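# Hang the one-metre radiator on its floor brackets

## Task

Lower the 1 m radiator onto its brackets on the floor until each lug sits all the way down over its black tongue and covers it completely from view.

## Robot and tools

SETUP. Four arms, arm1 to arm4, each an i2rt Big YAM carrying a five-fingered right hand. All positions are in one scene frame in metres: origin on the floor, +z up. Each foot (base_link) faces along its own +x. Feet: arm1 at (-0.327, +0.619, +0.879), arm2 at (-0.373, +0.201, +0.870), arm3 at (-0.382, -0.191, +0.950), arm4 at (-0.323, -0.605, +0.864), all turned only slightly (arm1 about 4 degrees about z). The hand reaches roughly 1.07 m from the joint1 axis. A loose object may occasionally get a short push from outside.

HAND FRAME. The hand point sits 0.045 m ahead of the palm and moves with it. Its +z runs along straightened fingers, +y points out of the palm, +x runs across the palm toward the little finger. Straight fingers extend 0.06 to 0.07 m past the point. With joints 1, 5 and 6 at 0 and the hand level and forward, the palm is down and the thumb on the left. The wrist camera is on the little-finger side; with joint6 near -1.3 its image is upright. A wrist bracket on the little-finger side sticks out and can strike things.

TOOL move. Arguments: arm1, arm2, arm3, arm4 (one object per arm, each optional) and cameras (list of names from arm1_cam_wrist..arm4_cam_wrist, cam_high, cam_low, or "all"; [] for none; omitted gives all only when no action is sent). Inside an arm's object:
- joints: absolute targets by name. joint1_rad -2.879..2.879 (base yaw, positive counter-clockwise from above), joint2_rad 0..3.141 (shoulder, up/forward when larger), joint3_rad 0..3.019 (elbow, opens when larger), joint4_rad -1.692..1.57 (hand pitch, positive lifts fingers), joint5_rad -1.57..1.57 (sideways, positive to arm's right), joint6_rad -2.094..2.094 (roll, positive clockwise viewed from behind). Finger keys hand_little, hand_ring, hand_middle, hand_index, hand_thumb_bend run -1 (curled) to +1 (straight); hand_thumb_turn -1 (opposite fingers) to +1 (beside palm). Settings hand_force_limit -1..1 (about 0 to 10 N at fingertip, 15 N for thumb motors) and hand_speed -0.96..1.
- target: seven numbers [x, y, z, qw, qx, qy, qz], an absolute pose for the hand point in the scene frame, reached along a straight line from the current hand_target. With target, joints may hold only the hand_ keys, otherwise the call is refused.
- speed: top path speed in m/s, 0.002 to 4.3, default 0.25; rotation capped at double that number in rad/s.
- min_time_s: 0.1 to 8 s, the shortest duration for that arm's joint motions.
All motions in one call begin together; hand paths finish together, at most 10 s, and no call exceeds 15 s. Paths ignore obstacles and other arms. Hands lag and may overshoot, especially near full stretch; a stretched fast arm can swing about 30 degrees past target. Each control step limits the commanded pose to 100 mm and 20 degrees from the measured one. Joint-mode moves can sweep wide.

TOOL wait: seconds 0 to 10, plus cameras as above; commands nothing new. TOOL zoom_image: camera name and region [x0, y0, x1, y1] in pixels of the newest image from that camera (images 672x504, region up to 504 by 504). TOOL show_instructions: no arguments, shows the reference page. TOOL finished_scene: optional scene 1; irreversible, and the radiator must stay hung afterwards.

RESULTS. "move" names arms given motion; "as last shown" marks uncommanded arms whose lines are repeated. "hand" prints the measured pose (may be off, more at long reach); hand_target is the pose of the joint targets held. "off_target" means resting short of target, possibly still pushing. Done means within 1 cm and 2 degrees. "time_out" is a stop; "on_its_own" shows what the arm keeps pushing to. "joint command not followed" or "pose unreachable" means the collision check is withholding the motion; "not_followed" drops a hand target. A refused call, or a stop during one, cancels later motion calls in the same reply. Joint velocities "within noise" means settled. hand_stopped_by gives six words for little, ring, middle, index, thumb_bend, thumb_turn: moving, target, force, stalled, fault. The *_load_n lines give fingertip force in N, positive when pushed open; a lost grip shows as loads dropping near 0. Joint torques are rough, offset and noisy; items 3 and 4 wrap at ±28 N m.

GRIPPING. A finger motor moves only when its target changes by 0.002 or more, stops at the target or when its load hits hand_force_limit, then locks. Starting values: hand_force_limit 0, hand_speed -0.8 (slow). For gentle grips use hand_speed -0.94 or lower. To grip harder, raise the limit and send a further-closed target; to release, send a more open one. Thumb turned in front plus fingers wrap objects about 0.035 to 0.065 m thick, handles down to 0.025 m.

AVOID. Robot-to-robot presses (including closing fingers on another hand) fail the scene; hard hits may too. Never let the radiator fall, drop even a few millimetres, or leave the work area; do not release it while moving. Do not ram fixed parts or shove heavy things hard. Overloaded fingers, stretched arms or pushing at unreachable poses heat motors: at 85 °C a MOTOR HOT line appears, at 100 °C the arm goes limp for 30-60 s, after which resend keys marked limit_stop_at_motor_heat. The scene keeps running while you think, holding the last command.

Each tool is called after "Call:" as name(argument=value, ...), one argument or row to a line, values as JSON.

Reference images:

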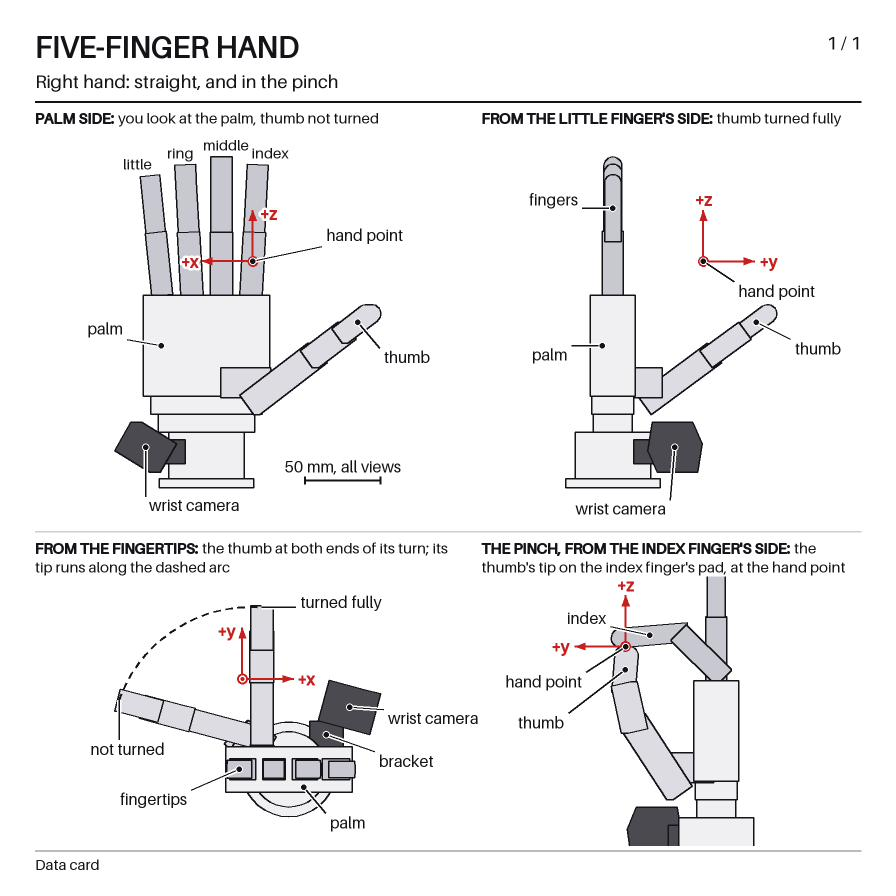

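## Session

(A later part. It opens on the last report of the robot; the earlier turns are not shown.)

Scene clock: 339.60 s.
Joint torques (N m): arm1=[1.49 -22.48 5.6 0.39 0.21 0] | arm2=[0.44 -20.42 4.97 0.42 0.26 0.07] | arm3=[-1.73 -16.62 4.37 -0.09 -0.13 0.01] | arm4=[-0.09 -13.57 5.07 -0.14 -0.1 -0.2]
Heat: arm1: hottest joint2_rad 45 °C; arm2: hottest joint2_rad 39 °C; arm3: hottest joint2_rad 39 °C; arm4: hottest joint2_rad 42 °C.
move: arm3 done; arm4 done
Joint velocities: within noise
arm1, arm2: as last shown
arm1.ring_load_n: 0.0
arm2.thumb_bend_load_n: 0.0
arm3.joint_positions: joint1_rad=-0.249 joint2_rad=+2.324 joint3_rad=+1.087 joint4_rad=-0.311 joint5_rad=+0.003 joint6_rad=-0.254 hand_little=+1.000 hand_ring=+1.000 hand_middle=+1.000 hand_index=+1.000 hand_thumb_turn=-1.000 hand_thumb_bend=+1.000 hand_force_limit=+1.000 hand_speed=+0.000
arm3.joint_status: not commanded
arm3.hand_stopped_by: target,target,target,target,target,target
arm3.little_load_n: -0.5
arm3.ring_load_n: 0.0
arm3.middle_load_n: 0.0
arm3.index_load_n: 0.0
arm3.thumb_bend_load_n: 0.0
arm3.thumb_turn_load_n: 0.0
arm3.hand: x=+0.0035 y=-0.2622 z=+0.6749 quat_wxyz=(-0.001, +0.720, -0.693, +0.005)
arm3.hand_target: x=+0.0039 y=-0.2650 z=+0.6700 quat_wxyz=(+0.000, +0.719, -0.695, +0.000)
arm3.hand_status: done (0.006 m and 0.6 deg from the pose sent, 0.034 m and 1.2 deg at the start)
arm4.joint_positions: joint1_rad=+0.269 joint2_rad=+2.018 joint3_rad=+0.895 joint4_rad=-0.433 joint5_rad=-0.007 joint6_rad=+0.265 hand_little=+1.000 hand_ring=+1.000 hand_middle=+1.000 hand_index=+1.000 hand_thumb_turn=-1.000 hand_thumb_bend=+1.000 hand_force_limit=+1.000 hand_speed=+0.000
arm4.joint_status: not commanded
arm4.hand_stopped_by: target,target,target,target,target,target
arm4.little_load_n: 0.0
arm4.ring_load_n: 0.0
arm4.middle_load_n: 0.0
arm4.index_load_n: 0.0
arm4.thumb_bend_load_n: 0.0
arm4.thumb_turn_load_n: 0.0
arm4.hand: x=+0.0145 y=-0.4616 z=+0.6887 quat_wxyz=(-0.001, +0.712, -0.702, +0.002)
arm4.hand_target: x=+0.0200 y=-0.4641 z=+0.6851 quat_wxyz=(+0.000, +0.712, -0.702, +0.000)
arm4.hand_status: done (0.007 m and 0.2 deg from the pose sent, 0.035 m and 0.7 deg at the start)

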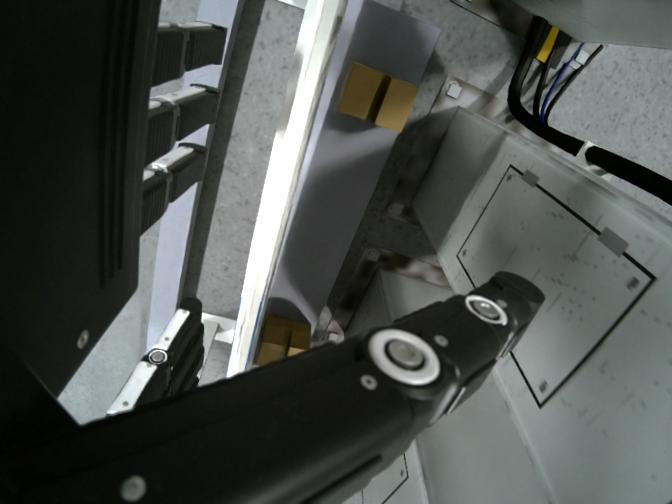

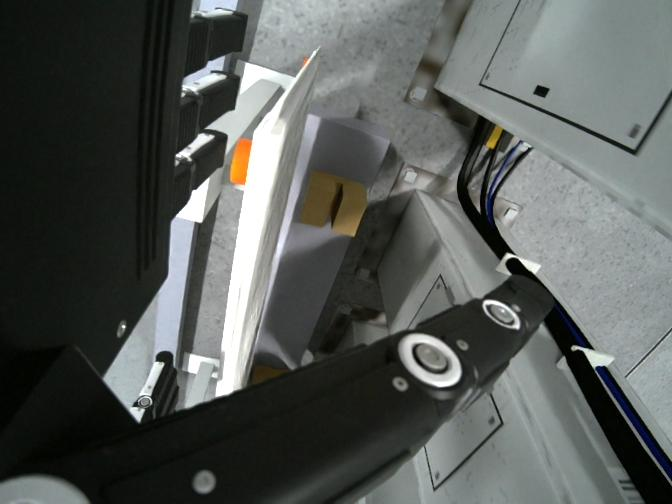

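Call:
move(
  arm4={"target": [0.034, -0.448, 0.675, -0.038, 0.711, -0.700, 0.035], "speed": 0.1},
  arm3={"target": [0.000, -0.262, 0.64, 0.0, 0.719, -0.695, 0.0], "speed": 0.1},
  arm2={"target": [-0.018, -0.115, 0.64, 0.020, 0.742, -0.668, 0.0], "speed": 0.1},
  arm1={"target": [-0.036, 0.070, 0.640, 0.040, 0.741, -0.667, 0.0], "speed": 0.1},
  cameras=["arm1_cam_wrist", "arm2_cam_wrist", "arm3_cam_wrist", "arm4_cam_wrist"],
)

Scene clock: 341.77 s.
Joint torques (N m): arm1=[-0.32 -20.6 6 0.59 0.03 -0.21] | arm2=[-0.85 -18.37 4.94 0.76 0.04 -0.08] | arm3=[-1.38 -16.97 3.89 0.58 -0.12 0.06] | arm4=[2.02 -13.33 3.11 0.72 0.14 0.09]
Heat: arm1: hottest joint2_rad 45 °C; arm2: hottest joint2_rad 39 °C; arm3: hottest joint2_rad 39 °C; arm4: hottest joint2_rad 42 °C.
move: arm1 done; arm2 off_target; arm3 done; arm4 off_target
Joint velocities: within noise
arm1.joint_positions: joint1_rad=-1.055 joint2_rad=+2.582 joint3_rad=+1.866 joint4_rad=-0.854 joint5_rad=+0.079 joint6_rad=-1.091 hand_little=+1.000 hand_ring=+1.000 hand_middle=+1.000 hand_index=+1.000 hand_thumb_turn=-1.000 hand_thumb_bend=+1.000 hand_force_limit=+1.000 hand_speed=+0.000
arm1.joint_status: not commanded
arm1.hand_stopped_by: target,target,target,target,target,target
arm1.little_load_n: 0.0
arm1.ring_load_n: 0.0
arm1.middle_load_n: 0.0
arm1.index_load_n: 0.0
arm1.thumb_bend_load_n: 0.0
arm1.thumb_turn_load_n: 0.0
arm1.hand: x=-0.0357 y=+0.0759 z=+0.6418 quat_wxyz=(+0.040, +0.742, -0.670, -0.006)
arm1.hand_target: x=-0.0360 y=+0.0700 z=+0.6401 quat_wxyz=(+0.040, +0.743, -0.669, +0.000)
arm1.hand_status: done (0.006 m and 0.7 deg from the pose sent, 0.019 m and 4.1 deg at the start)
arm2.joint_positions: joint1_rad=-0.666 joint2_rad=+2.310 joint3_rad=+1.341 joint4_rad=-0.589 joint5_rad=+0.041 joint6_rad=-0.760 hand_little=+1.000 hand_ring=+1.000 hand_middle=+1.000 hand_index=+1.000 hand_thumb_turn=-1.000 hand_thumb_bend=+1.000 hand_force_limit=+1.000 hand_speed=+0.000
arm2.joint_status: not commanded
arm2.hand_stopped_by: target,target,target,target,target,target
arm2.little_load_n: 0.0
arm2.ring_load_n: 0.0
arm2.middle_load_n: 0.0
arm2.index_load_n: 0.0
arm2.thumb_bend_load_n: 0.0
arm2.thumb_turn_load_n: 0.0
arm2.hand: x=-0.0109 y=-0.1175 z=+0.6521 quat_wxyz=(+0.021, +0.740, -0.672, +0.008)
arm2.hand_target: x=-0.0181 y=-0.1148 z=+0.6404 quat_wxyz=(+0.020, +0.743, -0.669, +0.000)
arm2.hand_status: off_target (0.014 m and 1.1 deg from the pose sent, 0.035 m and 5.3 deg at the start)
arm3.joint_positions: joint1_rad=-0.249 joint2_rad=+2.402 joint3_rad=+1.105 joint4_rad=-0.274 joint5_rad=+0.003 joint6_rad=-0.254 hand_little=+1.000 hand_ring=+1.000 hand_middle=+1.000 hand_index=+1.000 hand_thumb_turn=-1.000 hand_thumb_bend=+1.000 hand_force_limit=+1.000 hand_speed=+0.000
arm3.joint_status: not commanded
arm3.hand_stopped_by: target,target,target,target,target,target
arm3.little_load_n: 0.0
arm3.ring_load_n: 0.0
arm3.middle_load_n: 0.0
arm3.index_load_n: 0.0
arm3.thumb_bend_load_n: 0.0
arm3.thumb_turn_load_n: 0.0
arm3.hand: x=-0.0071 y=-0.2599 z=+0.6452 quat_wxyz=(+0.004, +0.720, -0.693, -0.004)
arm3.hand_target: x=-0.0001 y=-0.2621 z=+0.6402 quat_wxyz=(+0.000, +0.719, -0.695, +0.000)
arm3.hand_status: done (0.009 m and 0.8 deg from the pose sent, 0.035 m and 0.6 deg at the start)
arm4.joint_positions: joint1_rad=+0.289 joint2_rad=+2.018 joint3_rad=+0.895 joint4_rad=-0.318 joint5_rad=+0.015 joint6_rad=+0.277 hand_little=+1.000 hand_ring=+1.000 hand_middle=+1.000 hand_index=+1.000 hand_thumb_turn=-1.000 hand_thumb_bend=+1.000 hand_force_limit=+1.000 hand_speed=+0.000
arm4.joint_status: not commanded
arm4.hand_stopped_by: target,target,target,target,target,target
arm4.little_load_n: 0.0
arm4.ring_load_n: 0.0
arm4.middle_load_n: 0.0
arm4.index_load_n: 0.0
arm4.thumb_bend_load_n: 0.0
arm4.thumb_turn_load_n: 0.0
arm4.hand: x=+0.0429 y=-0.4490 z=+0.6839 quat_wxyz=(-0.046, +0.714, -0.698, +0.039)
arm4.hand_target: x=+0.0341 y=-0.4482 z=+0.6754 quat_wxyz=(-0.038, +0.712, -0.701, +0.035)
arm4.hand_status: off_target (0.013 m and 1.1 deg from the pose sent, 0.028 m and 5.7 deg at the start)

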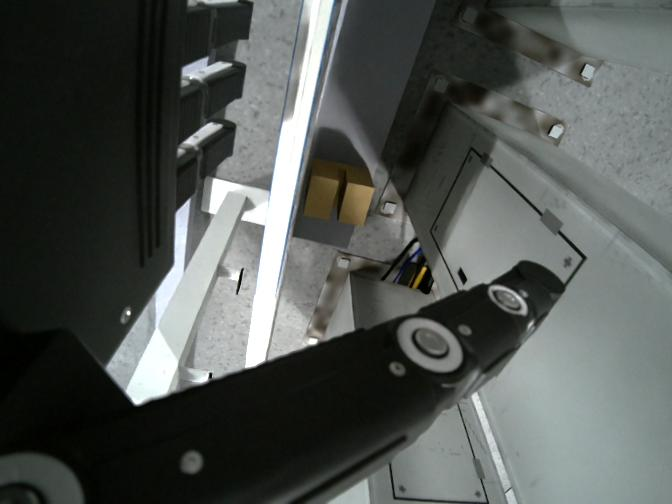

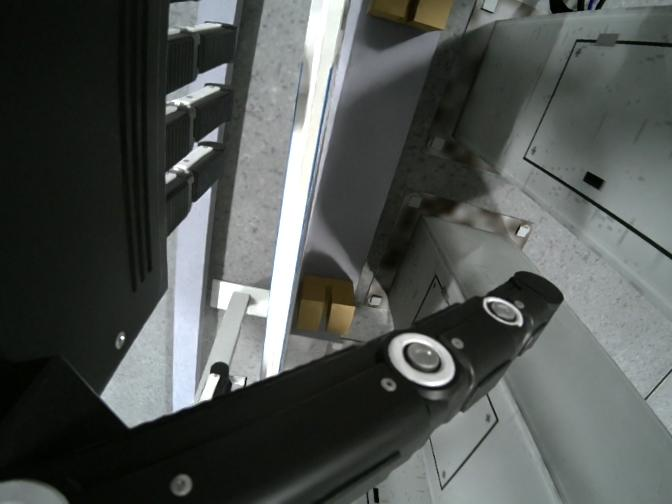

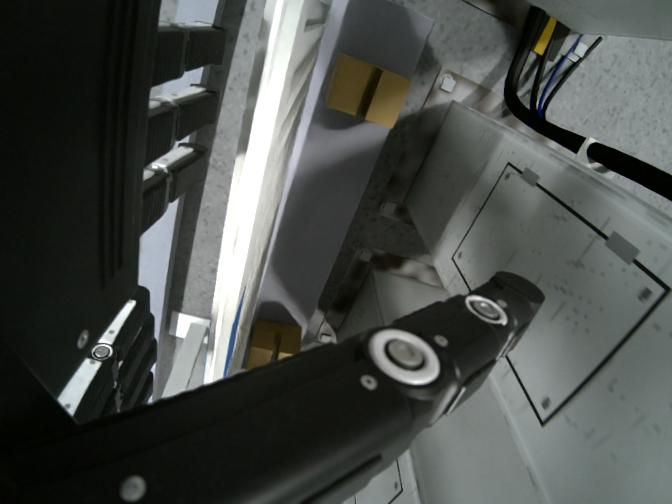

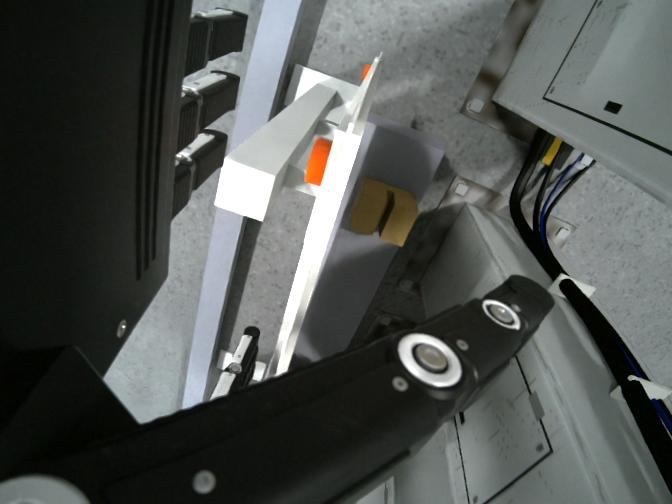

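Call:
zoom_image(
  camera="arm4_cam_wrist",
  region=[200, 40, 420, 240],
)

Call:
zoom_image(
  camera="arm1_cam_wrist",
  region=[180, 220, 320, 400],
)

Scaled by 2.291 from the camera's image (finer frame: 960x720).

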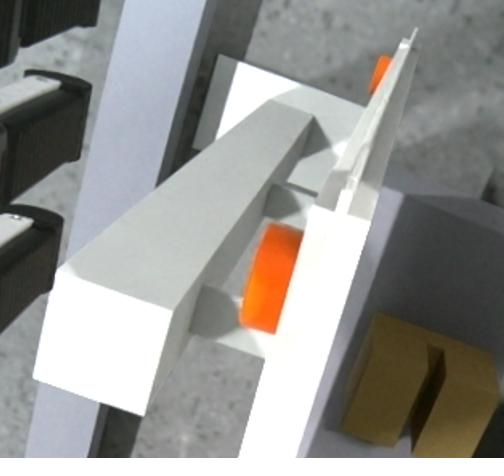

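Scaled by 2.800 from the camera's image (finer frame: 960x720).

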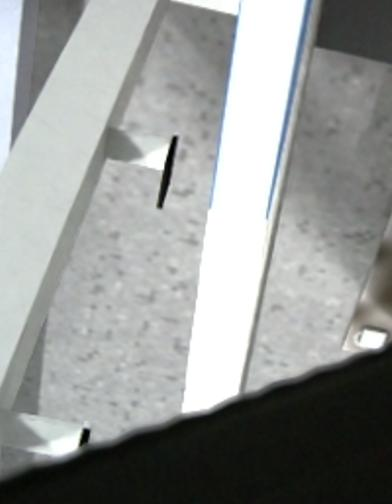

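Call:
move(
  arm4={"target": [0.022, -0.345, 0.650, 0.010, 0.711, -0.702, -0.010], "speed": 0.12},
  arm3={"target": [0.010, -0.198, 0.620, 0.010, 0.719, -0.695, -0.010], "speed": 0.12},
  arm2={"target": [-0.020, -0.058, 0.610, 0.030, 0.742, -0.668, -0.005], "speed": 0.12},
  arm1={"target": [-0.032, 0.082, 0.600, 0.040, 0.741, -0.667, -0.010], "speed": 0.12},
  cameras=["arm1_cam_wrist", "arm2_cam_wrist", "arm3_cam_wrist", "arm4_cam_wrist", "cam_low"],
)

Scene clock: 344.93 s.
Joint torques (N m): arm1=[1.14 -20.48 7.49 0.5 0.17 -0.02] | arm2=[0.03 -17.26 4.07 0.66 0.23 0.21] | arm3=[0.15 -17.14 4.21 -0.2 0.07 0.16] | arm4=[1.73 -14.92 5.81 -0.12 -0.04 0.1]
Heat: arm1: hottest joint2_rad 45 °C; arm2: hottest joint2_rad 39 °C; arm3: hottest joint2_rad 39 °C; arm4: hottest joint2_rad 42 °C.
move: arm1 off_target; arm2 off_target; arm3 done; arm4 done
Joint velocities: within noise
arm1.joint_positions: joint1_rad=-1.055 joint2_rad=+2.659 joint3_rad=+1.866 joint4_rad=-0.825 joint5_rad=+0.079 joint6_rad=-1.091 hand_little=+1.000 hand_ring=+1.000 hand_middle=+1.000 hand_index=+1.000 hand_thumb_turn=-1.000 hand_thumb_bend=+1.000 hand_force_limit=+1.000 hand_speed=+0.000
arm1.joint_status: not commanded
arm1.hand_stopped_by: target,target,target,target,target,target
arm1.little_load_n: 0.0
arm1.ring_load_n: 0.0
arm1.middle_load_n: 0.0
arm1.index_load_n: 0.0
arm1.thumb_bend_load_n: 0.0
arm1.thumb_turn_load_n: 0.0
arm1.hand: x=-0.0482 y=+0.0948 z=+0.5951 quat_wxyz=(+0.033, +0.742, -0.669, -0.030)
arm1.hand_target: x=-0.0321 y=+0.0826 z=+0.6005 quat_wxyz=(+0.040, +0.743, -0.668, -0.010)
arm1.hand_status: off_target (0.021 m and 2.4 deg from the pose sent, 0.042 m and 0.5 deg at the start)
arm2.joint_positions: joint1_rad=-0.580 joint2_rad=+2.341 joint3_rad=+1.257 joint4_rad=-0.491 joint5_rad=+0.055 joint6_rad=-0.692 hand_little=+1.000 hand_ring=+1.000 hand_middle=+1.000 hand_index=+1.000 hand_thumb_turn=-1.000 hand_thumb_bend=+1.000 hand_force_limit=+1.000 hand_speed=+0.000
arm2.joint_status: not commanded
arm2.hand_stopped_by: target,target,target,target,target,target
arm2.little_load_n: 0.0
arm2.ring_load_n: 0.0
arm2.middle_load_n: 0.0
arm2.index_load_n: 0.0
arm2.thumb_bend_load_n: 0.0
arm2.thumb_turn_load_n: 0.0
arm2.hand: x=-0.0145 y=-0.0638 z=+0.6209 quat_wxyz=(+0.028, +0.746, -0.665, +0.002)
arm2.hand_target: x=-0.0201 y=-0.0580 z=+0.6104 quat_wxyz=(+0.030, +0.743, -0.669, -0.005)
arm2.hand_status: off_target (0.013 m and 1.0 deg from the pose sent, 0.073 m and 1.9 deg at the start)
arm3.joint_positions: joint1_rad=-0.124 joint2_rad=+2.462 joint3_rad=+1.151 joint4_rad=-0.274 joint5_rad=+0.003 joint6_rad=-0.119 hand_little=+1.000 hand_ring=+1.000 hand_middle=+1.000 hand_index=+1.000 hand_thumb_turn=-1.000 hand_thumb_bend=+1.000 hand_force_limit=+1.000 hand_speed=+0.000
arm3.joint_status: not commanded
arm3.hand_stopped_by: target,target,target,target,target,target
arm3.little_load_n: 0.0
arm3.ring_load_n: 0.0
arm3.middle_load_n: 0.0
arm3.index_load_n: 0.0
arm3.thumb_bend_load_n: 0.0
arm3.thumb_turn_load_n: 0.0
arm3.hand: x=+0.0042 y=-0.2037 z=+0.6247 quat_wxyz=(+0.009, +0.717, -0.697, -0.010)
arm3.hand_target: x=+0.0098 y=-0.1981 z=+0.6201 quat_wxyz=(+0.010, +0.719, -0.695, -0.010)
arm3.hand_status: done (0.009 m and 0.4 deg from the pose sent, 0.069 m and 0.9 deg at the start)
arm4.joint_positions: joint1_rad=+0.498 joint2_rad=+2.175 joint3_rad=+1.074 joint4_rad=-0.478 joint5_rad=-0.019 joint6_rad=+0.483 hand_little=+1.000 hand_ring=+1.000 hand_middle=+1.000 hand_index=+1.000 hand_thumb_turn=-1.000 hand_thumb_bend=+1.000 hand_force_limit=+1.000 hand_speed=+0.000
arm4.joint_status: not commanded
arm4.hand_stopped_by: target,target,target,target,target,target
arm4.little_load_n: 0.0
arm4.ring_load_n: 0.0
arm4.middle_load_n: 0.0
arm4.index_load_n: 0.0
arm4.thumb_bend_load_n: 0.0
arm4.thumb_turn_load_n: 0.0
arm4.hand: x=+0.0173 y=-0.3501 z=+0.6538 quat_wxyz=(+0.009, +0.716, -0.698, -0.009)
arm4.hand_target: x=+0.0219 y=-0.3452 z=+0.6501 quat_wxyz=(+0.010, +0.711, -0.703, -0.010)
arm4.hand_status: done (0.008 m and 0.7 deg from the pose sent, 0.111 m and 8.5 deg at the start)

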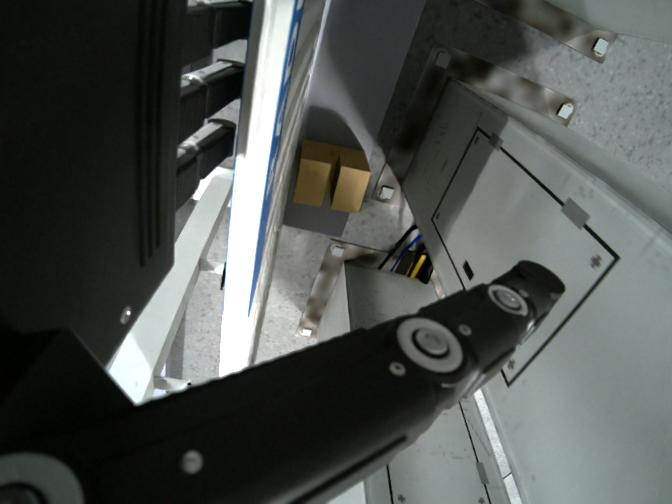

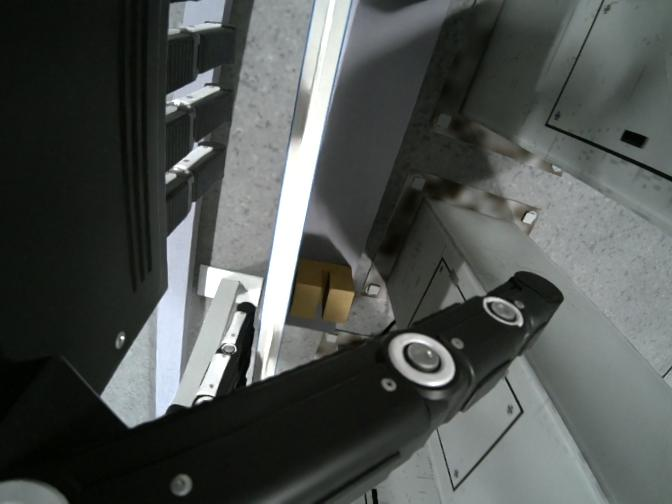

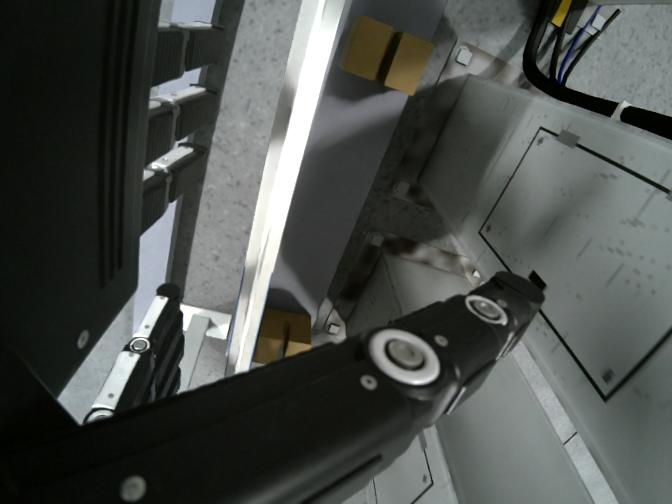

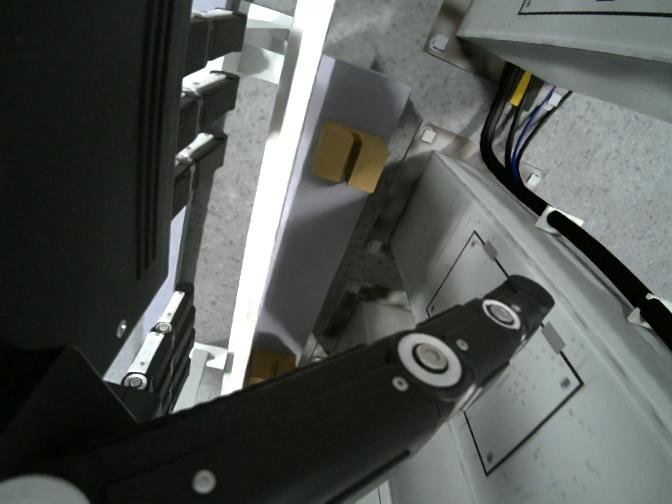

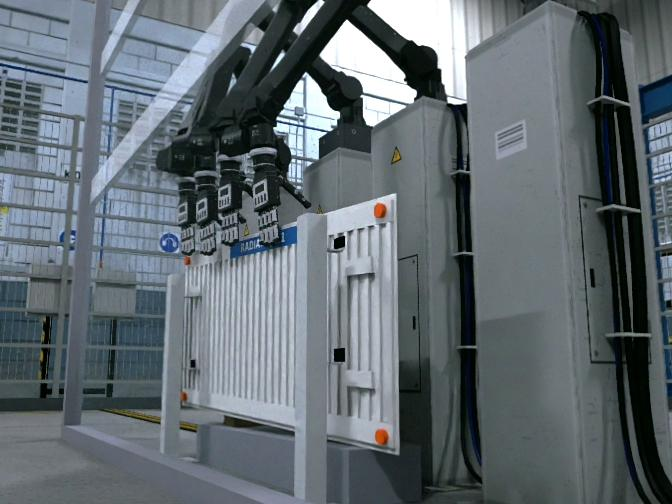

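Call:
move(
  arm4={"target": [0.018, -0.342, 0.600, 0.015, 0.711, -0.702, -0.010], "speed": 0.12},
  arm3={"target": [0.008, -0.195, 0.570, 0.020, 0.719, -0.695, -0.010], "speed": 0.12},
  arm2={"target": [-0.022, -0.055, 0.560, 0.040, 0.742, -0.668, -0.010], "speed": 0.12},
  arm1={"target": [-0.012, 0.072, 0.575, 0.045, 0.741, -0.667, 0.000], "speed": 0.12},
  cameras=["arm1_cam_wrist", "arm2_cam_wrist", "arm3_cam_wrist", "arm4_cam_wrist", "cam_low"],
)

Scene clock: 346.70 s.
Joint torques (N m): arm1=[1.44 -21.3 7.75 0.28 0.19 -0.01] | arm2=[0.32 -18.37 4.89 0.47 0.24 0.21] | arm3=[0.15 -18.14 3.26 0.46 0.15 0.14] | arm4=[2.08 -16.09 4.51 0.31 -0.01 0.09]
Heat: arm1: hottest joint2_rad 45 °C; arm2: hottest joint2_rad 39 °C; arm3: hottest joint2_rad 38 °C; arm4: hottest joint2_rad 42 °C.
move: arm1 off_target; arm2 done; arm3 off_target; arm4 done
Joint velocities: within noise
arm1.joint_positions: joint1_rad=-1.039 joint2_rad=+2.742 joint3_rad=+1.965 joint4_rad=-0.819 joint5_rad=+0.084 joint6_rad=-1.077 hand_little=+1.000 hand_ring=+1.000 hand_middle=+1.000 hand_index=+1.000 hand_thumb_turn=-1.000 hand_thumb_bend=+1.000 hand_force_limit=+1.000 hand_speed=+0.000
arm1.joint_status: not commanded
arm1.hand_stopped_by: target,target,target,target,target,target
arm1.little_load_n: 0.0
arm1.ring_load_n: 0.0
arm1.middle_load_n: 0.0
arm1.index_load_n: 0.0
arm1.thumb_bend_load_n: 0.0
arm1.thumb_turn_load_n: 0.0
arm1.hand: x=-0.0298 y=+0.0841 z=+0.5675 quat_wxyz=(+0.039, +0.742, -0.669, -0.019)
arm1.hand_target: x=-0.0122 y=+0.0725 z=+0.5756 quat_wxyz=(+0.045, +0.742, -0.668, +0.000)
arm1.hand_status: off_target (0.023 m and 2.3 deg from the pose sent, 0.047 m and 3.6 deg at the start)
arm2.joint_positions: joint1_rad=-0.575 joint2_rad=+2.477 joint3_rad=+1.291 joint4_rad=-0.431 joint5_rad=+0.072 joint6_rad=-0.682 hand_little=+1.000 hand_ring=+1.000 hand_middle=+1.000 hand_index=+1.000 hand_thumb_turn=-1.000 hand_thumb_bend=+1.000 hand_force_limit=+1.000 hand_speed=+0.000
arm2.joint_status: not commanded
arm2.hand_stopped_by: target,target,target,target,target,target
arm2.little_load_n: 0.0
arm2.ring_load_n: 0.0
arm2.middle_load_n: 0.0
arm2.index_load_n: 0.0
arm2.thumb_bend_load_n: 0.0
arm2.thumb_turn_load_n: 0.0
arm2.hand: x=-0.0302 y=-0.0544 z=+0.5639 quat_wxyz=(+0.040, +0.744, -0.666, -0.017)
arm2.hand_target: x=-0.0220 y=-0.0549 z=+0.5601 quat_wxyz=(+0.040, +0.743, -0.668, -0.010)
arm2.hand_status: done (0.009 m and 0.8 deg from the pose sent, 0.062 m and 2.0 deg at the start)
arm3.joint_positions: joint1_rad=-0.112 joint2_rad=+2.600 joint3_rad=+1.237 joint4_rad=-0.254 joint5_rad=+0.016 joint6_rad=-0.106 hand_little=+1.000 hand_ring=+1.000 hand_middle=+1.000 hand_index=+1.000 hand_thumb_turn=-1.000 hand_thumb_bend=+1.000 hand_force_limit=+1.000 hand_speed=+0.000
arm3.joint_status: not commanded
arm3.hand_stopped_by: target,target,target,target,target,target
arm3.little_load_n: 0.5
arm3.ring_load_n: 0.0
arm3.middle_load_n: 0.0
arm3.index_load_n: 0.0
arm3.thumb_bend_load_n: 0.0
arm3.thumb_turn_load_n: 0.0
arm3.hand: x=-0.0012 y=-0.2002 z=+0.5741 quat_wxyz=(+0.024, +0.716, -0.697, -0.018)
arm3.hand_target: x=+0.0080 y=-0.1949 z=+0.5703 quat_wxyz=(+0.020, +0.719, -0.695, -0.010)
arm3.hand_status: off_target (0.011 m and 1.1 deg from the pose sent, 0.056 m and 1.3 deg at the start)
arm4.joint_positions: joint1_rad=+0.502 joint2_rad=+2.305 joint3_rad=+1.118 joint4_rad=-0.417 joint5_rad=-0.018 joint6_rad=+0.495 hand_little=+1.000 hand_ring=+1.000 hand_middle=+1.000 hand_index=+1.000 hand_thumb_turn=-1.000 hand_thumb_bend=+1.000 hand_force_limit=+1.000 hand_speed=+0.000
arm4.joint_status: not commanded
arm4.hand_stopped_by: target,target,target,target,target,target
arm4.little_load_n: 0.0
arm4.ring_load_n: 0.0
arm4.middle_load_n: 0.0
arm4.index_load_n: 0.0
arm4.thumb_bend_load_n: 0.0
arm4.thumb_turn_load_n: 0.0
arm4.hand: x=+0.0134 y=-0.3503 z=+0.6040 quat_wxyz=(+0.021, +0.713, -0.701, -0.012)
arm4.hand_target: x=+0.0179 y=-0.3420 z=+0.6002 quat_wxyz=(+0.015, +0.712, -0.702, -0.010)
arm4.hand_status: done (0.010 m and 0.7 deg from the pose sent, 0.054 m and 1.0 deg at the start)
led back after a hold (arm2 arm): the arm was led back toward your command in small steps, so it may still be short of it.
pose unreachable (arm2 arm): on one or more control steps of this call this arm could not follow its commanded pose, so it was not sent that pose on those steps. It may still have moved: this result reports where it is.
cause: moving toward the commanded pose would bring a part of the arm too close to another arm (the arm1 arm, where that arm stood when this arm was held).

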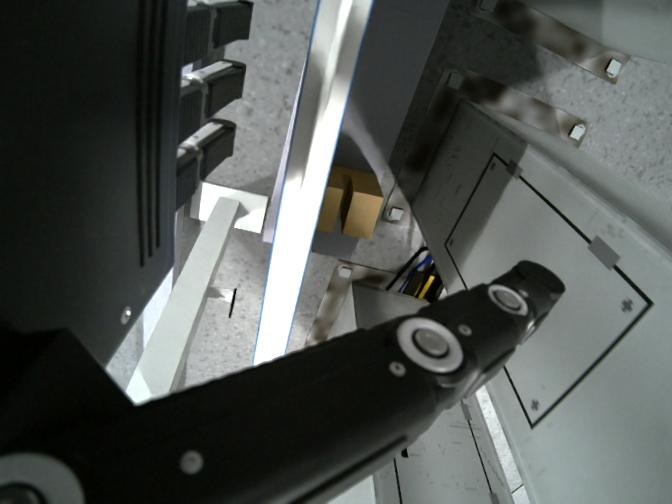

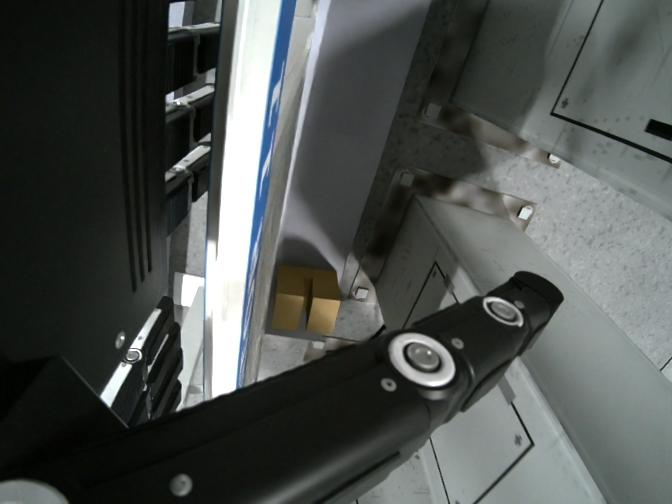

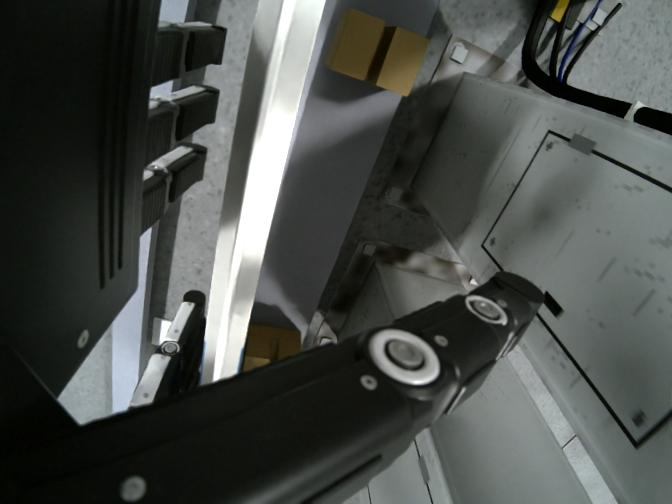

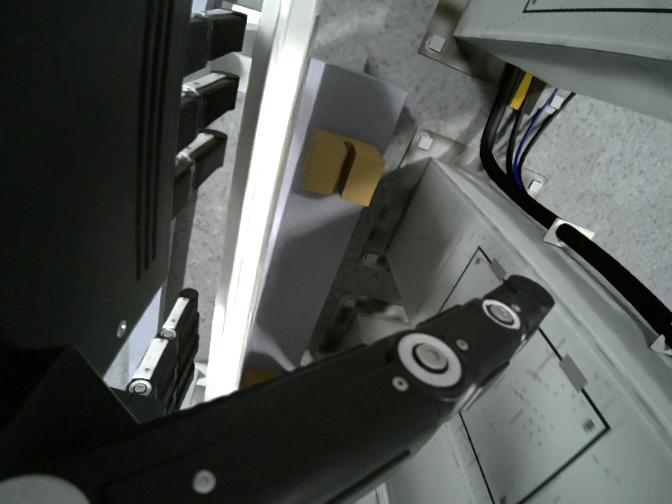

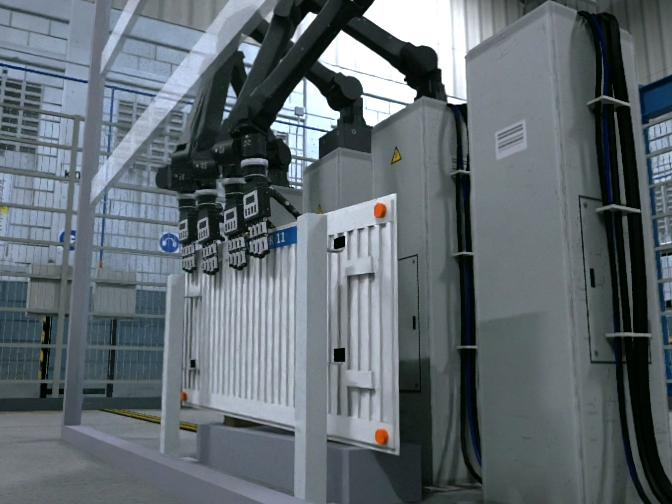

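Call:
move(
  arm4={"target": [0.012, -0.338, 0.556, 0.045, 0.711, -0.700, -0.020], "speed": 0.1},
  arm3={"target": [0.002, -0.195, 0.520, 0.050, 0.718, -0.693, -0.020], "speed": 0.1},
  arm2={"target": [-0.026, -0.055, 0.510, 0.055, 0.742, -0.667, -0.020], "speed": 0.1},
  arm1={"target": [-0.020, 0.090, 0.515, 0.055, 0.741, -0.666, -0.005], "speed": 0.1},
  cameras=["arm1_cam_wrist", "arm2_cam_wrist", "arm3_cam_wrist", "arm4_cam_wrist", "cam_low"],
)

Scene clock: 348.57 s.
Joint torques (N m): arm1=[1.49 -21.36 6.93 0.4 0.2 0.01] | arm2=[0.21 -18.55 4.4 0.57 0.29 0.2] | arm3=[0.38 -18.61 3.79 -0.31 0.19 0.15] | arm4=[1.32 -15.85 5.41 -0.53 -0.2 0.03]
Heat: arm1: hottest joint2_rad 45 °C; arm2: hottest joint2_rad 39 °C; arm3: hottest joint2_rad 38 °C; arm4: hottest joint2_rad 42 °C.
move: arm1 off_target; arm2 done; arm3 off_target; arm4 off_target
Joint velocities: within noise
arm1.joint_positions: joint1_rad=-1.029 joint2_rad=+2.846 joint3_rad=+1.974 joint4_rad=-0.739 joint5_rad=+0.106 joint6_rad=-1.066 hand_little=+1.000 hand_ring=+1.000 hand_middle=+1.000 hand_index=+1.000 hand_thumb_turn=-1.000 hand_thumb_bend=+1.000 hand_force_limit=+1.000 hand_speed=+0.000
arm1.joint_status: not commanded
arm1.hand_stopped_by: target,target,target,target,target,target
arm1.little_load_n: 0.0
arm1.ring_load_n: 0.0
arm1.middle_load_n: 0.0
arm1.index_load_n: 0.0
arm1.thumb_bend_load_n: 0.0
arm1.thumb_turn_load_n: 0.0
arm1.hand: x=-0.0408 y=+0.1049 z=+0.5055 quat_wxyz=(+0.048, +0.742, -0.668, -0.028)
arm1.hand_target: x=-0.0201 y=+0.0906 z=+0.5158 quat_wxyz=(+0.055, +0.743, -0.667, -0.005)
arm1.hand_status: off_target (0.027 m and 2.8 deg from the pose sent, 0.054 m and 2.4 deg at the start)
arm2.joint_positions: joint1_rad=-0.569 joint2_rad=+2.601 joint3_rad=+1.376 joint4_rad=-0.412 joint5_rad=+0.098 joint6_rad=-0.675 hand_little=+1.000 hand_ring=+1.000 hand_middle=+1.000 hand_index=+1.000 hand_thumb_turn=-1.000 hand_thumb_bend=+1.000 hand_force_limit=+1.000 hand_speed=+0.000
arm2.joint_status: not commanded
arm2.hand_stopped_by: target,target,target,target,target,target
arm2.little_load_n: 0.0
arm2.ring_load_n: 0.0
arm2.middle_load_n: 0.0
arm2.index_load_n: 0.0
arm2.thumb_bend_load_n: 0.0
arm2.thumb_turn_load_n: 0.0
arm2.hand: x=-0.0311 y=-0.0563 z=+0.5172 quat_wxyz=(+0.054, +0.744, -0.665, -0.024)
arm2.hand_target: x=-0.0260 y=-0.0549 z=+0.5101 quat_wxyz=(+0.055, +0.742, -0.667, -0.020)
arm2.hand_status: done (0.009 m and 0.6 deg from the pose sent, 0.054 m and 1.8 deg at the start)
arm3.joint_positions: joint1_rad=-0.102 joint2_rad=+2.744 joint3_rad=+1.352 joint4_rad=-0.277 joint5_rad=+0.048 joint6_rad=-0.093 hand_little=+1.000 hand_ring=+1.000 hand_middle=+1.000 hand_index=+1.000 hand_thumb_turn=-1.000 hand_thumb_bend=+1.000 hand_force_limit=+1.000 hand_speed=+0.000
arm3.joint_status: not commanded
arm3.hand_stopped_by: target,target,target,target,target,target
arm3.little_load_n: 0.0
arm3.ring_load_n: 0.0
arm3.middle_load_n: 0.0
arm3.index_load_n: 0.0
arm3.thumb_bend_load_n: -0.5
arm3.thumb_turn_load_n: 0.0
arm3.hand: x=-0.0110 y=-0.2010 z=+0.5227 quat_wxyz=(+0.053, +0.715, -0.696, -0.027)
arm3.hand_target: x=+0.0017 y=-0.1949 z=+0.5202 quat_wxyz=(+0.050, +0.719, -0.693, -0.020)
arm3.hand_status: off_target (0.015 m and 1.1 deg from the pose sent, 0.054 m and 3.0 deg at the start)
arm4.joint_positions: joint1_rad=+0.519 joint2_rad=+2.420 joint3_rad=+1.194 joint4_rad=-0.425 joint5_rad=-0.017 joint6_rad=+0.506 hand_little=+1.000 hand_ring=+1.000 hand_middle=+1.000 hand_index=+1.000 hand_thumb_turn=-1.000 hand_thumb_bend=+1.000 hand_force_limit=+1.000 hand_speed=+0.000
arm4.joint_status: not commanded
arm4.hand_stopped_by: target,target,target,target,target,target
arm4.little_load_n: 0.0
arm4.ring_load_n: 0.0
arm4.middle_load_n: 0.0
arm4.index_load_n: 0.0
arm4.thumb_bend_load_n: -0.5
arm4.thumb_turn_load_n: 0.0
arm4.hand: x=+0.0083 y=-0.3451 z=+0.5644 quat_wxyz=(+0.043, +0.714, -0.699, -0.017)
arm4.hand_target: x=+0.0119 y=-0.3381 z=+0.5563 quat_wxyz=(+0.045, +0.712, -0.701, -0.020)
arm4.hand_status: off_target (0.012 m and 0.5 deg from the pose sent, 0.050 m and 2.9 deg at the start)

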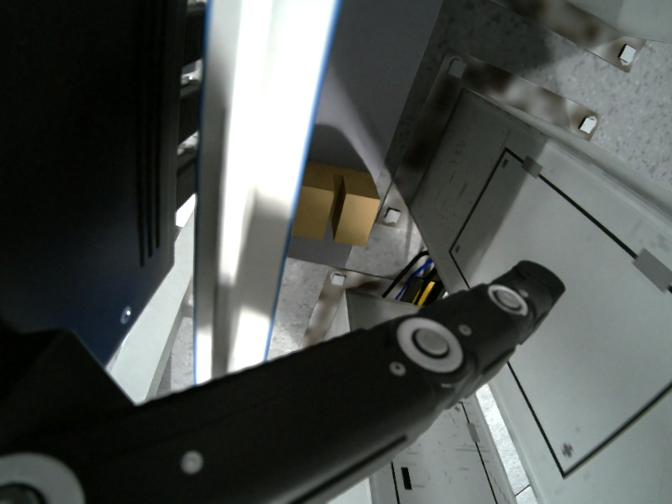

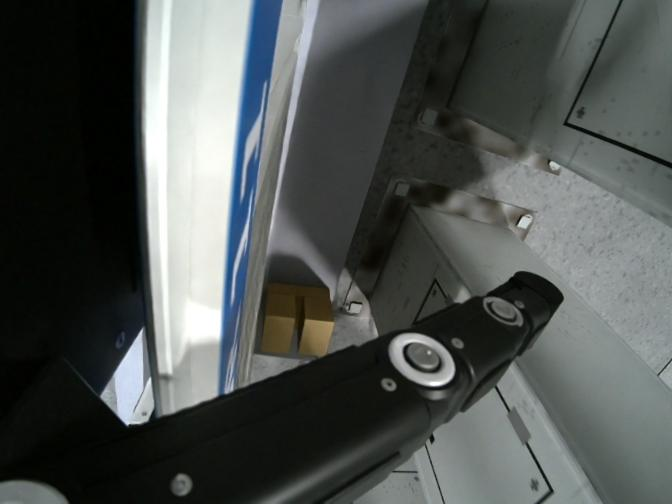

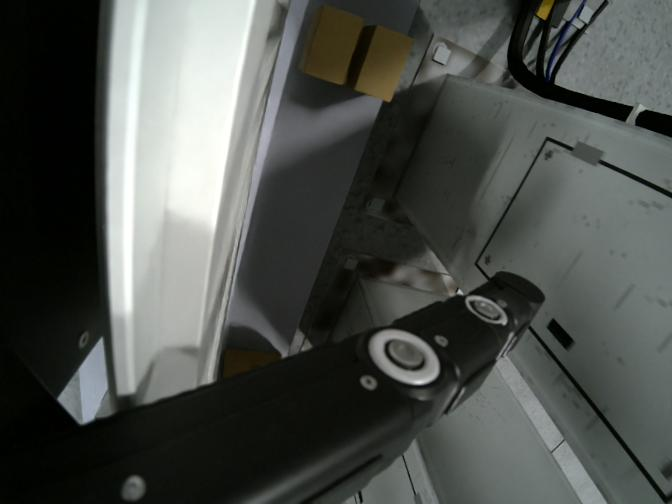

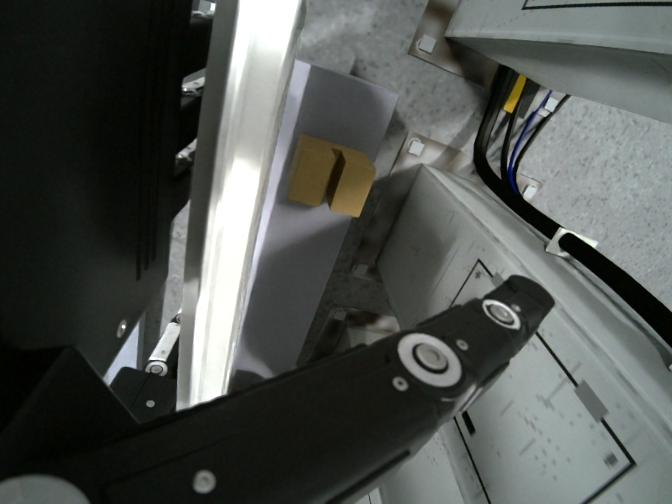

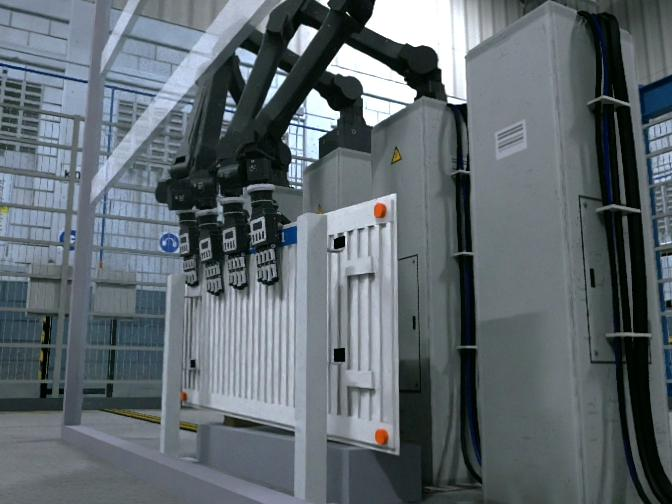

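Call:
move(
  arm4={"target": [-0.012, -0.340, 0.553, 0.055, 0.711, -0.700, -0.020], "speed": 0.06},
  arm3={"target": [-0.030, -0.197, 0.513, 0.056, 0.718, -0.693, -0.020], "speed": 0.06},
  arm2={"target": [-0.052, -0.055, 0.504, 0.058, 0.742, -0.667, -0.020], "speed": 0.06},
  arm1={"target": [-0.058, 0.095, 0.503, 0.058, 0.741, -0.666, -0.010], "speed": 0.06},
  cameras=["arm1_cam_wrist", "arm2_cam_wrist", "arm3_cam_wrist", "arm4_cam_wrist", "cam_low"],
)

Scene clock: 350.20 s.
Joint torques (N m): arm1=[-1.44 -21.89 3.81 0.4 0.18 -0.28] | arm2=[-1.49 -18.2 1.99 0.66 0.32 -0.06] | arm3=[-0.03 -17.79 -0.1 0.27 0.23 0.09] | arm4=[2.08 -15.79 1.84 0.09 -0.18 0.09]
Heat: arm1: hottest joint2_rad 45 °C; arm2: hottest joint2_rad 39 °C; arm3: hottest joint2_rad 38 °C; arm4: hottest joint2_rad 42 °C.
move: arm1 off_target; arm2 off_target; arm3 off_target; arm4 off_target
Joint velocities: within noise
arm1.joint_positions: joint1_rad=-1.033 joint2_rad=+2.839 joint3_rad=+1.920 joint4_rad=-0.664 joint5_rad=+0.115 joint6_rad=-1.082 hand_little=+1.000 hand_ring=+1.000 hand_middle=+1.000 hand_index=+1.000 hand_thumb_turn=-1.000 hand_thumb_bend=+1.000 hand_force_limit=+1.000 hand_speed=+0.000
arm1.joint_status: not commanded
arm1.hand_stopped_by: target,target,target,target,target,target
arm1.little_load_n: 0.0
arm1.ring_load_n: 0.0
arm1.middle_load_n: 0.0
arm1.index_load_n: 0.0
arm1.thumb_bend_load_n: 0.0
arm1.thumb_turn_load_n: 0.0
arm1.hand: x=-0.0489 y=+0.1072 z=+0.4956 quat_wxyz=(+0.056, +0.745, -0.664, -0.016)
arm1.hand_target: x=-0.0580 y=+0.0952 z=+0.5030 quat_wxyz=(+0.058, +0.742, -0.667, -0.010)
arm1.hand_status: off_target (0.017 m and 0.9 deg from the pose sent, 0.020 m and 2.4 deg at the start)
arm2.joint_positions: joint1_rad=-0.574 joint2_rad=+2.601 joint3_rad=+1.340 joint4_rad=-0.354 joint5_rad=+0.104 joint6_rad=-0.675 hand_little=+1.000 hand_ring=+1.000 hand_middle=+1.000 hand_index=+1.000 hand_thumb_turn=-1.000 hand_thumb_bend=+1.000 hand_force_limit=+1.000 hand_speed=+0.000
arm2.joint_status: not commanded
arm2.hand_stopped_by: target,target,target,target,target,target
arm2.little_load_n: 0.0
arm2.ring_load_n: 0.0
arm2.middle_load_n: 0.0
arm2.index_load_n: 0.0
arm2.thumb_bend_load_n: 0.0
arm2.thumb_turn_load_n: 0.0
arm2.hand: x=-0.0390 y=-0.0553 z=+0.5115 quat_wxyz=(+0.055, +0.742, -0.668, -0.013)
arm2.hand_target: x=-0.0520 y=-0.0547 z=+0.5043 quat_wxyz=(+0.058, +0.742, -0.667, -0.020)
arm2.hand_status: off_target (0.015 m and 0.9 deg from the pose sent, 0.025 m and 0.7 deg at the start)
arm3.joint_positions: joint1_rad=-0.102 joint2_rad=+2.744 joint3_rad=+1.324 joint4_rad=-0.216 joint5_rad=+0.057 joint6_rad=-0.091 hand_little=+1.000 hand_ring=+1.000 hand_middle=+1.000 hand_index=+1.000 hand_thumb_turn=-1.000 hand_thumb_bend=+1.000 hand_force_limit=+1.000 hand_speed=+0.000
arm3.joint_status: not commanded
arm3.hand_stopped_by: target,target,target,target,target,target
arm3.little_load_n: 0.0
arm3.ring_load_n: 0.0
arm3.middle_load_n: 0.0
arm3.index_load_n: 0.0
arm3.thumb_bend_load_n: 0.0
arm3.thumb_turn_load_n: 0.0
arm3.hand: x=-0.0131 y=-0.2026 z=+0.5177 quat_wxyz=(+0.046, +0.715, -0.697, -0.012)
arm3.hand_target: x=-0.0298 y=-0.1973 z=+0.5133 quat_wxyz=(+0.056, +0.718, -0.693, -0.020)
arm3.hand_status: off_target (0.018 m and 1.6 deg from the pose sent, 0.022 m and 1.0 deg at the start)
arm4.joint_positions: joint1_rad=+0.534 joint2_rad=+2.421 joint3_rad=+1.192 joint4_rad=-0.415 joint5_rad=-0.014 joint6_rad=+0.528 hand_little=+1.000 hand_ring=+1.000 hand_middle=+1.000 hand_index=+1.000 hand_thumb_turn=-1.000 hand_thumb_bend=+1.000 hand_force_limit=+1.000 hand_speed=+0.000
arm4.joint_status: not commanded
arm4.hand_stopped_by: target,target,target,target,target,target
arm4.little_load_n: 0.0
arm4.ring_load_n: 0.0
arm4.middle_load_n: 0.0
arm4.index_load_n: 0.0
arm4.thumb_bend_load_n: -0.5
arm4.thumb_turn_load_n: 0.0
arm4.hand: x=+0.0055 y=-0.3388 z=+0.5632 quat_wxyz=(+0.041, +0.712, -0.701, -0.015)
arm4.hand_target: x=-0.0120 y=-0.3404 z=+0.5536 quat_wxyz=(+0.055, +0.712, -0.700, -0.020)
arm4.hand_status: off_target (0.020 m and 1.7 deg from the pose sent, 0.024 m and 1.4 deg at the start)

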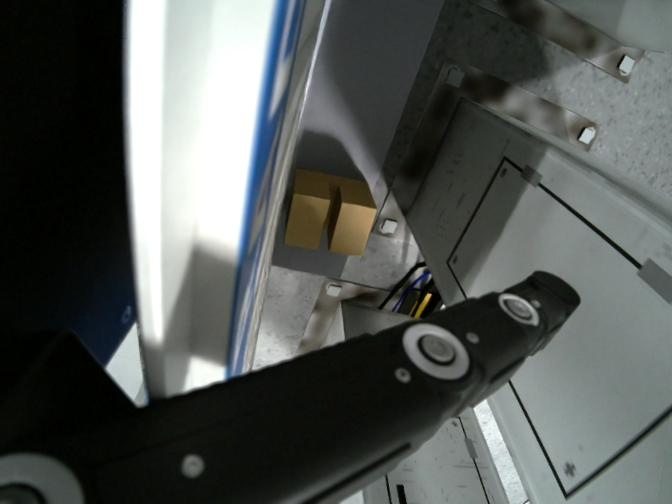

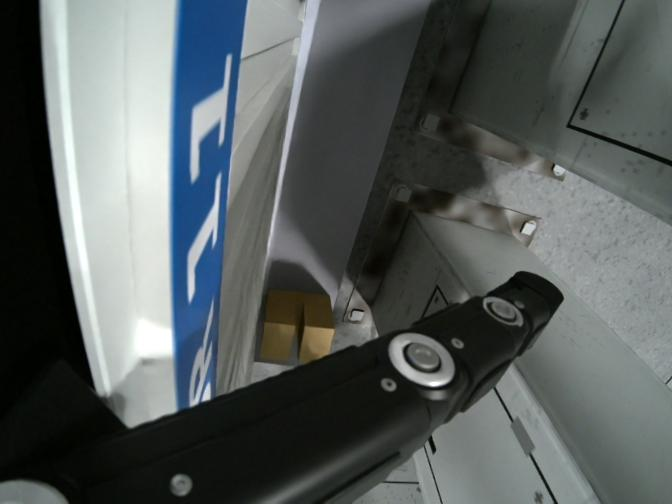

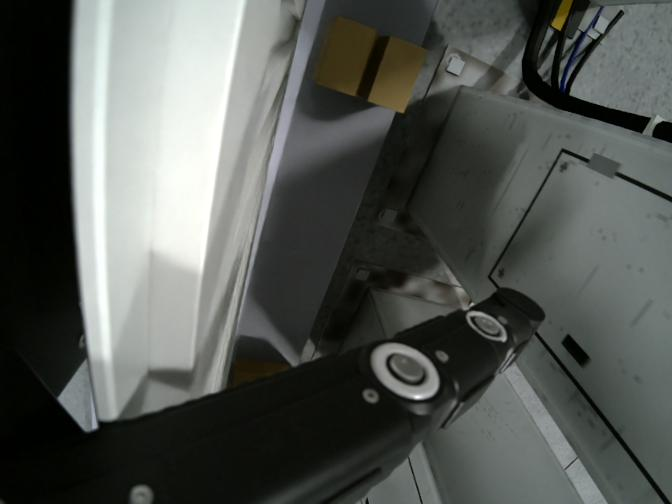

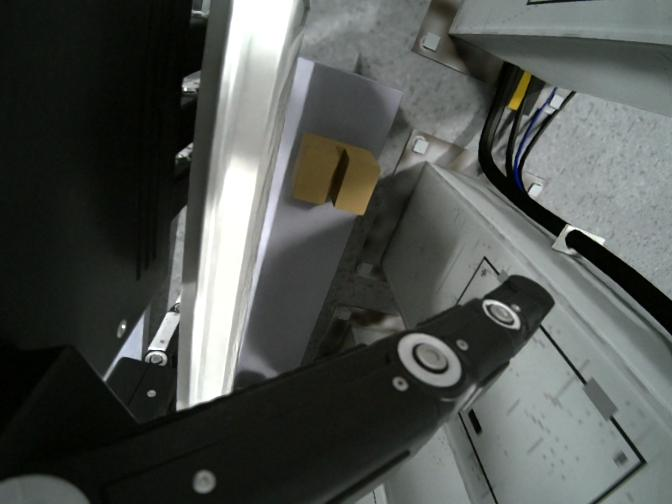

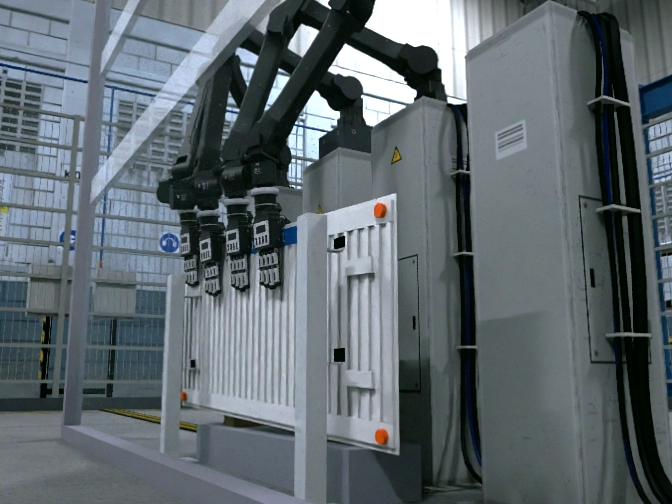

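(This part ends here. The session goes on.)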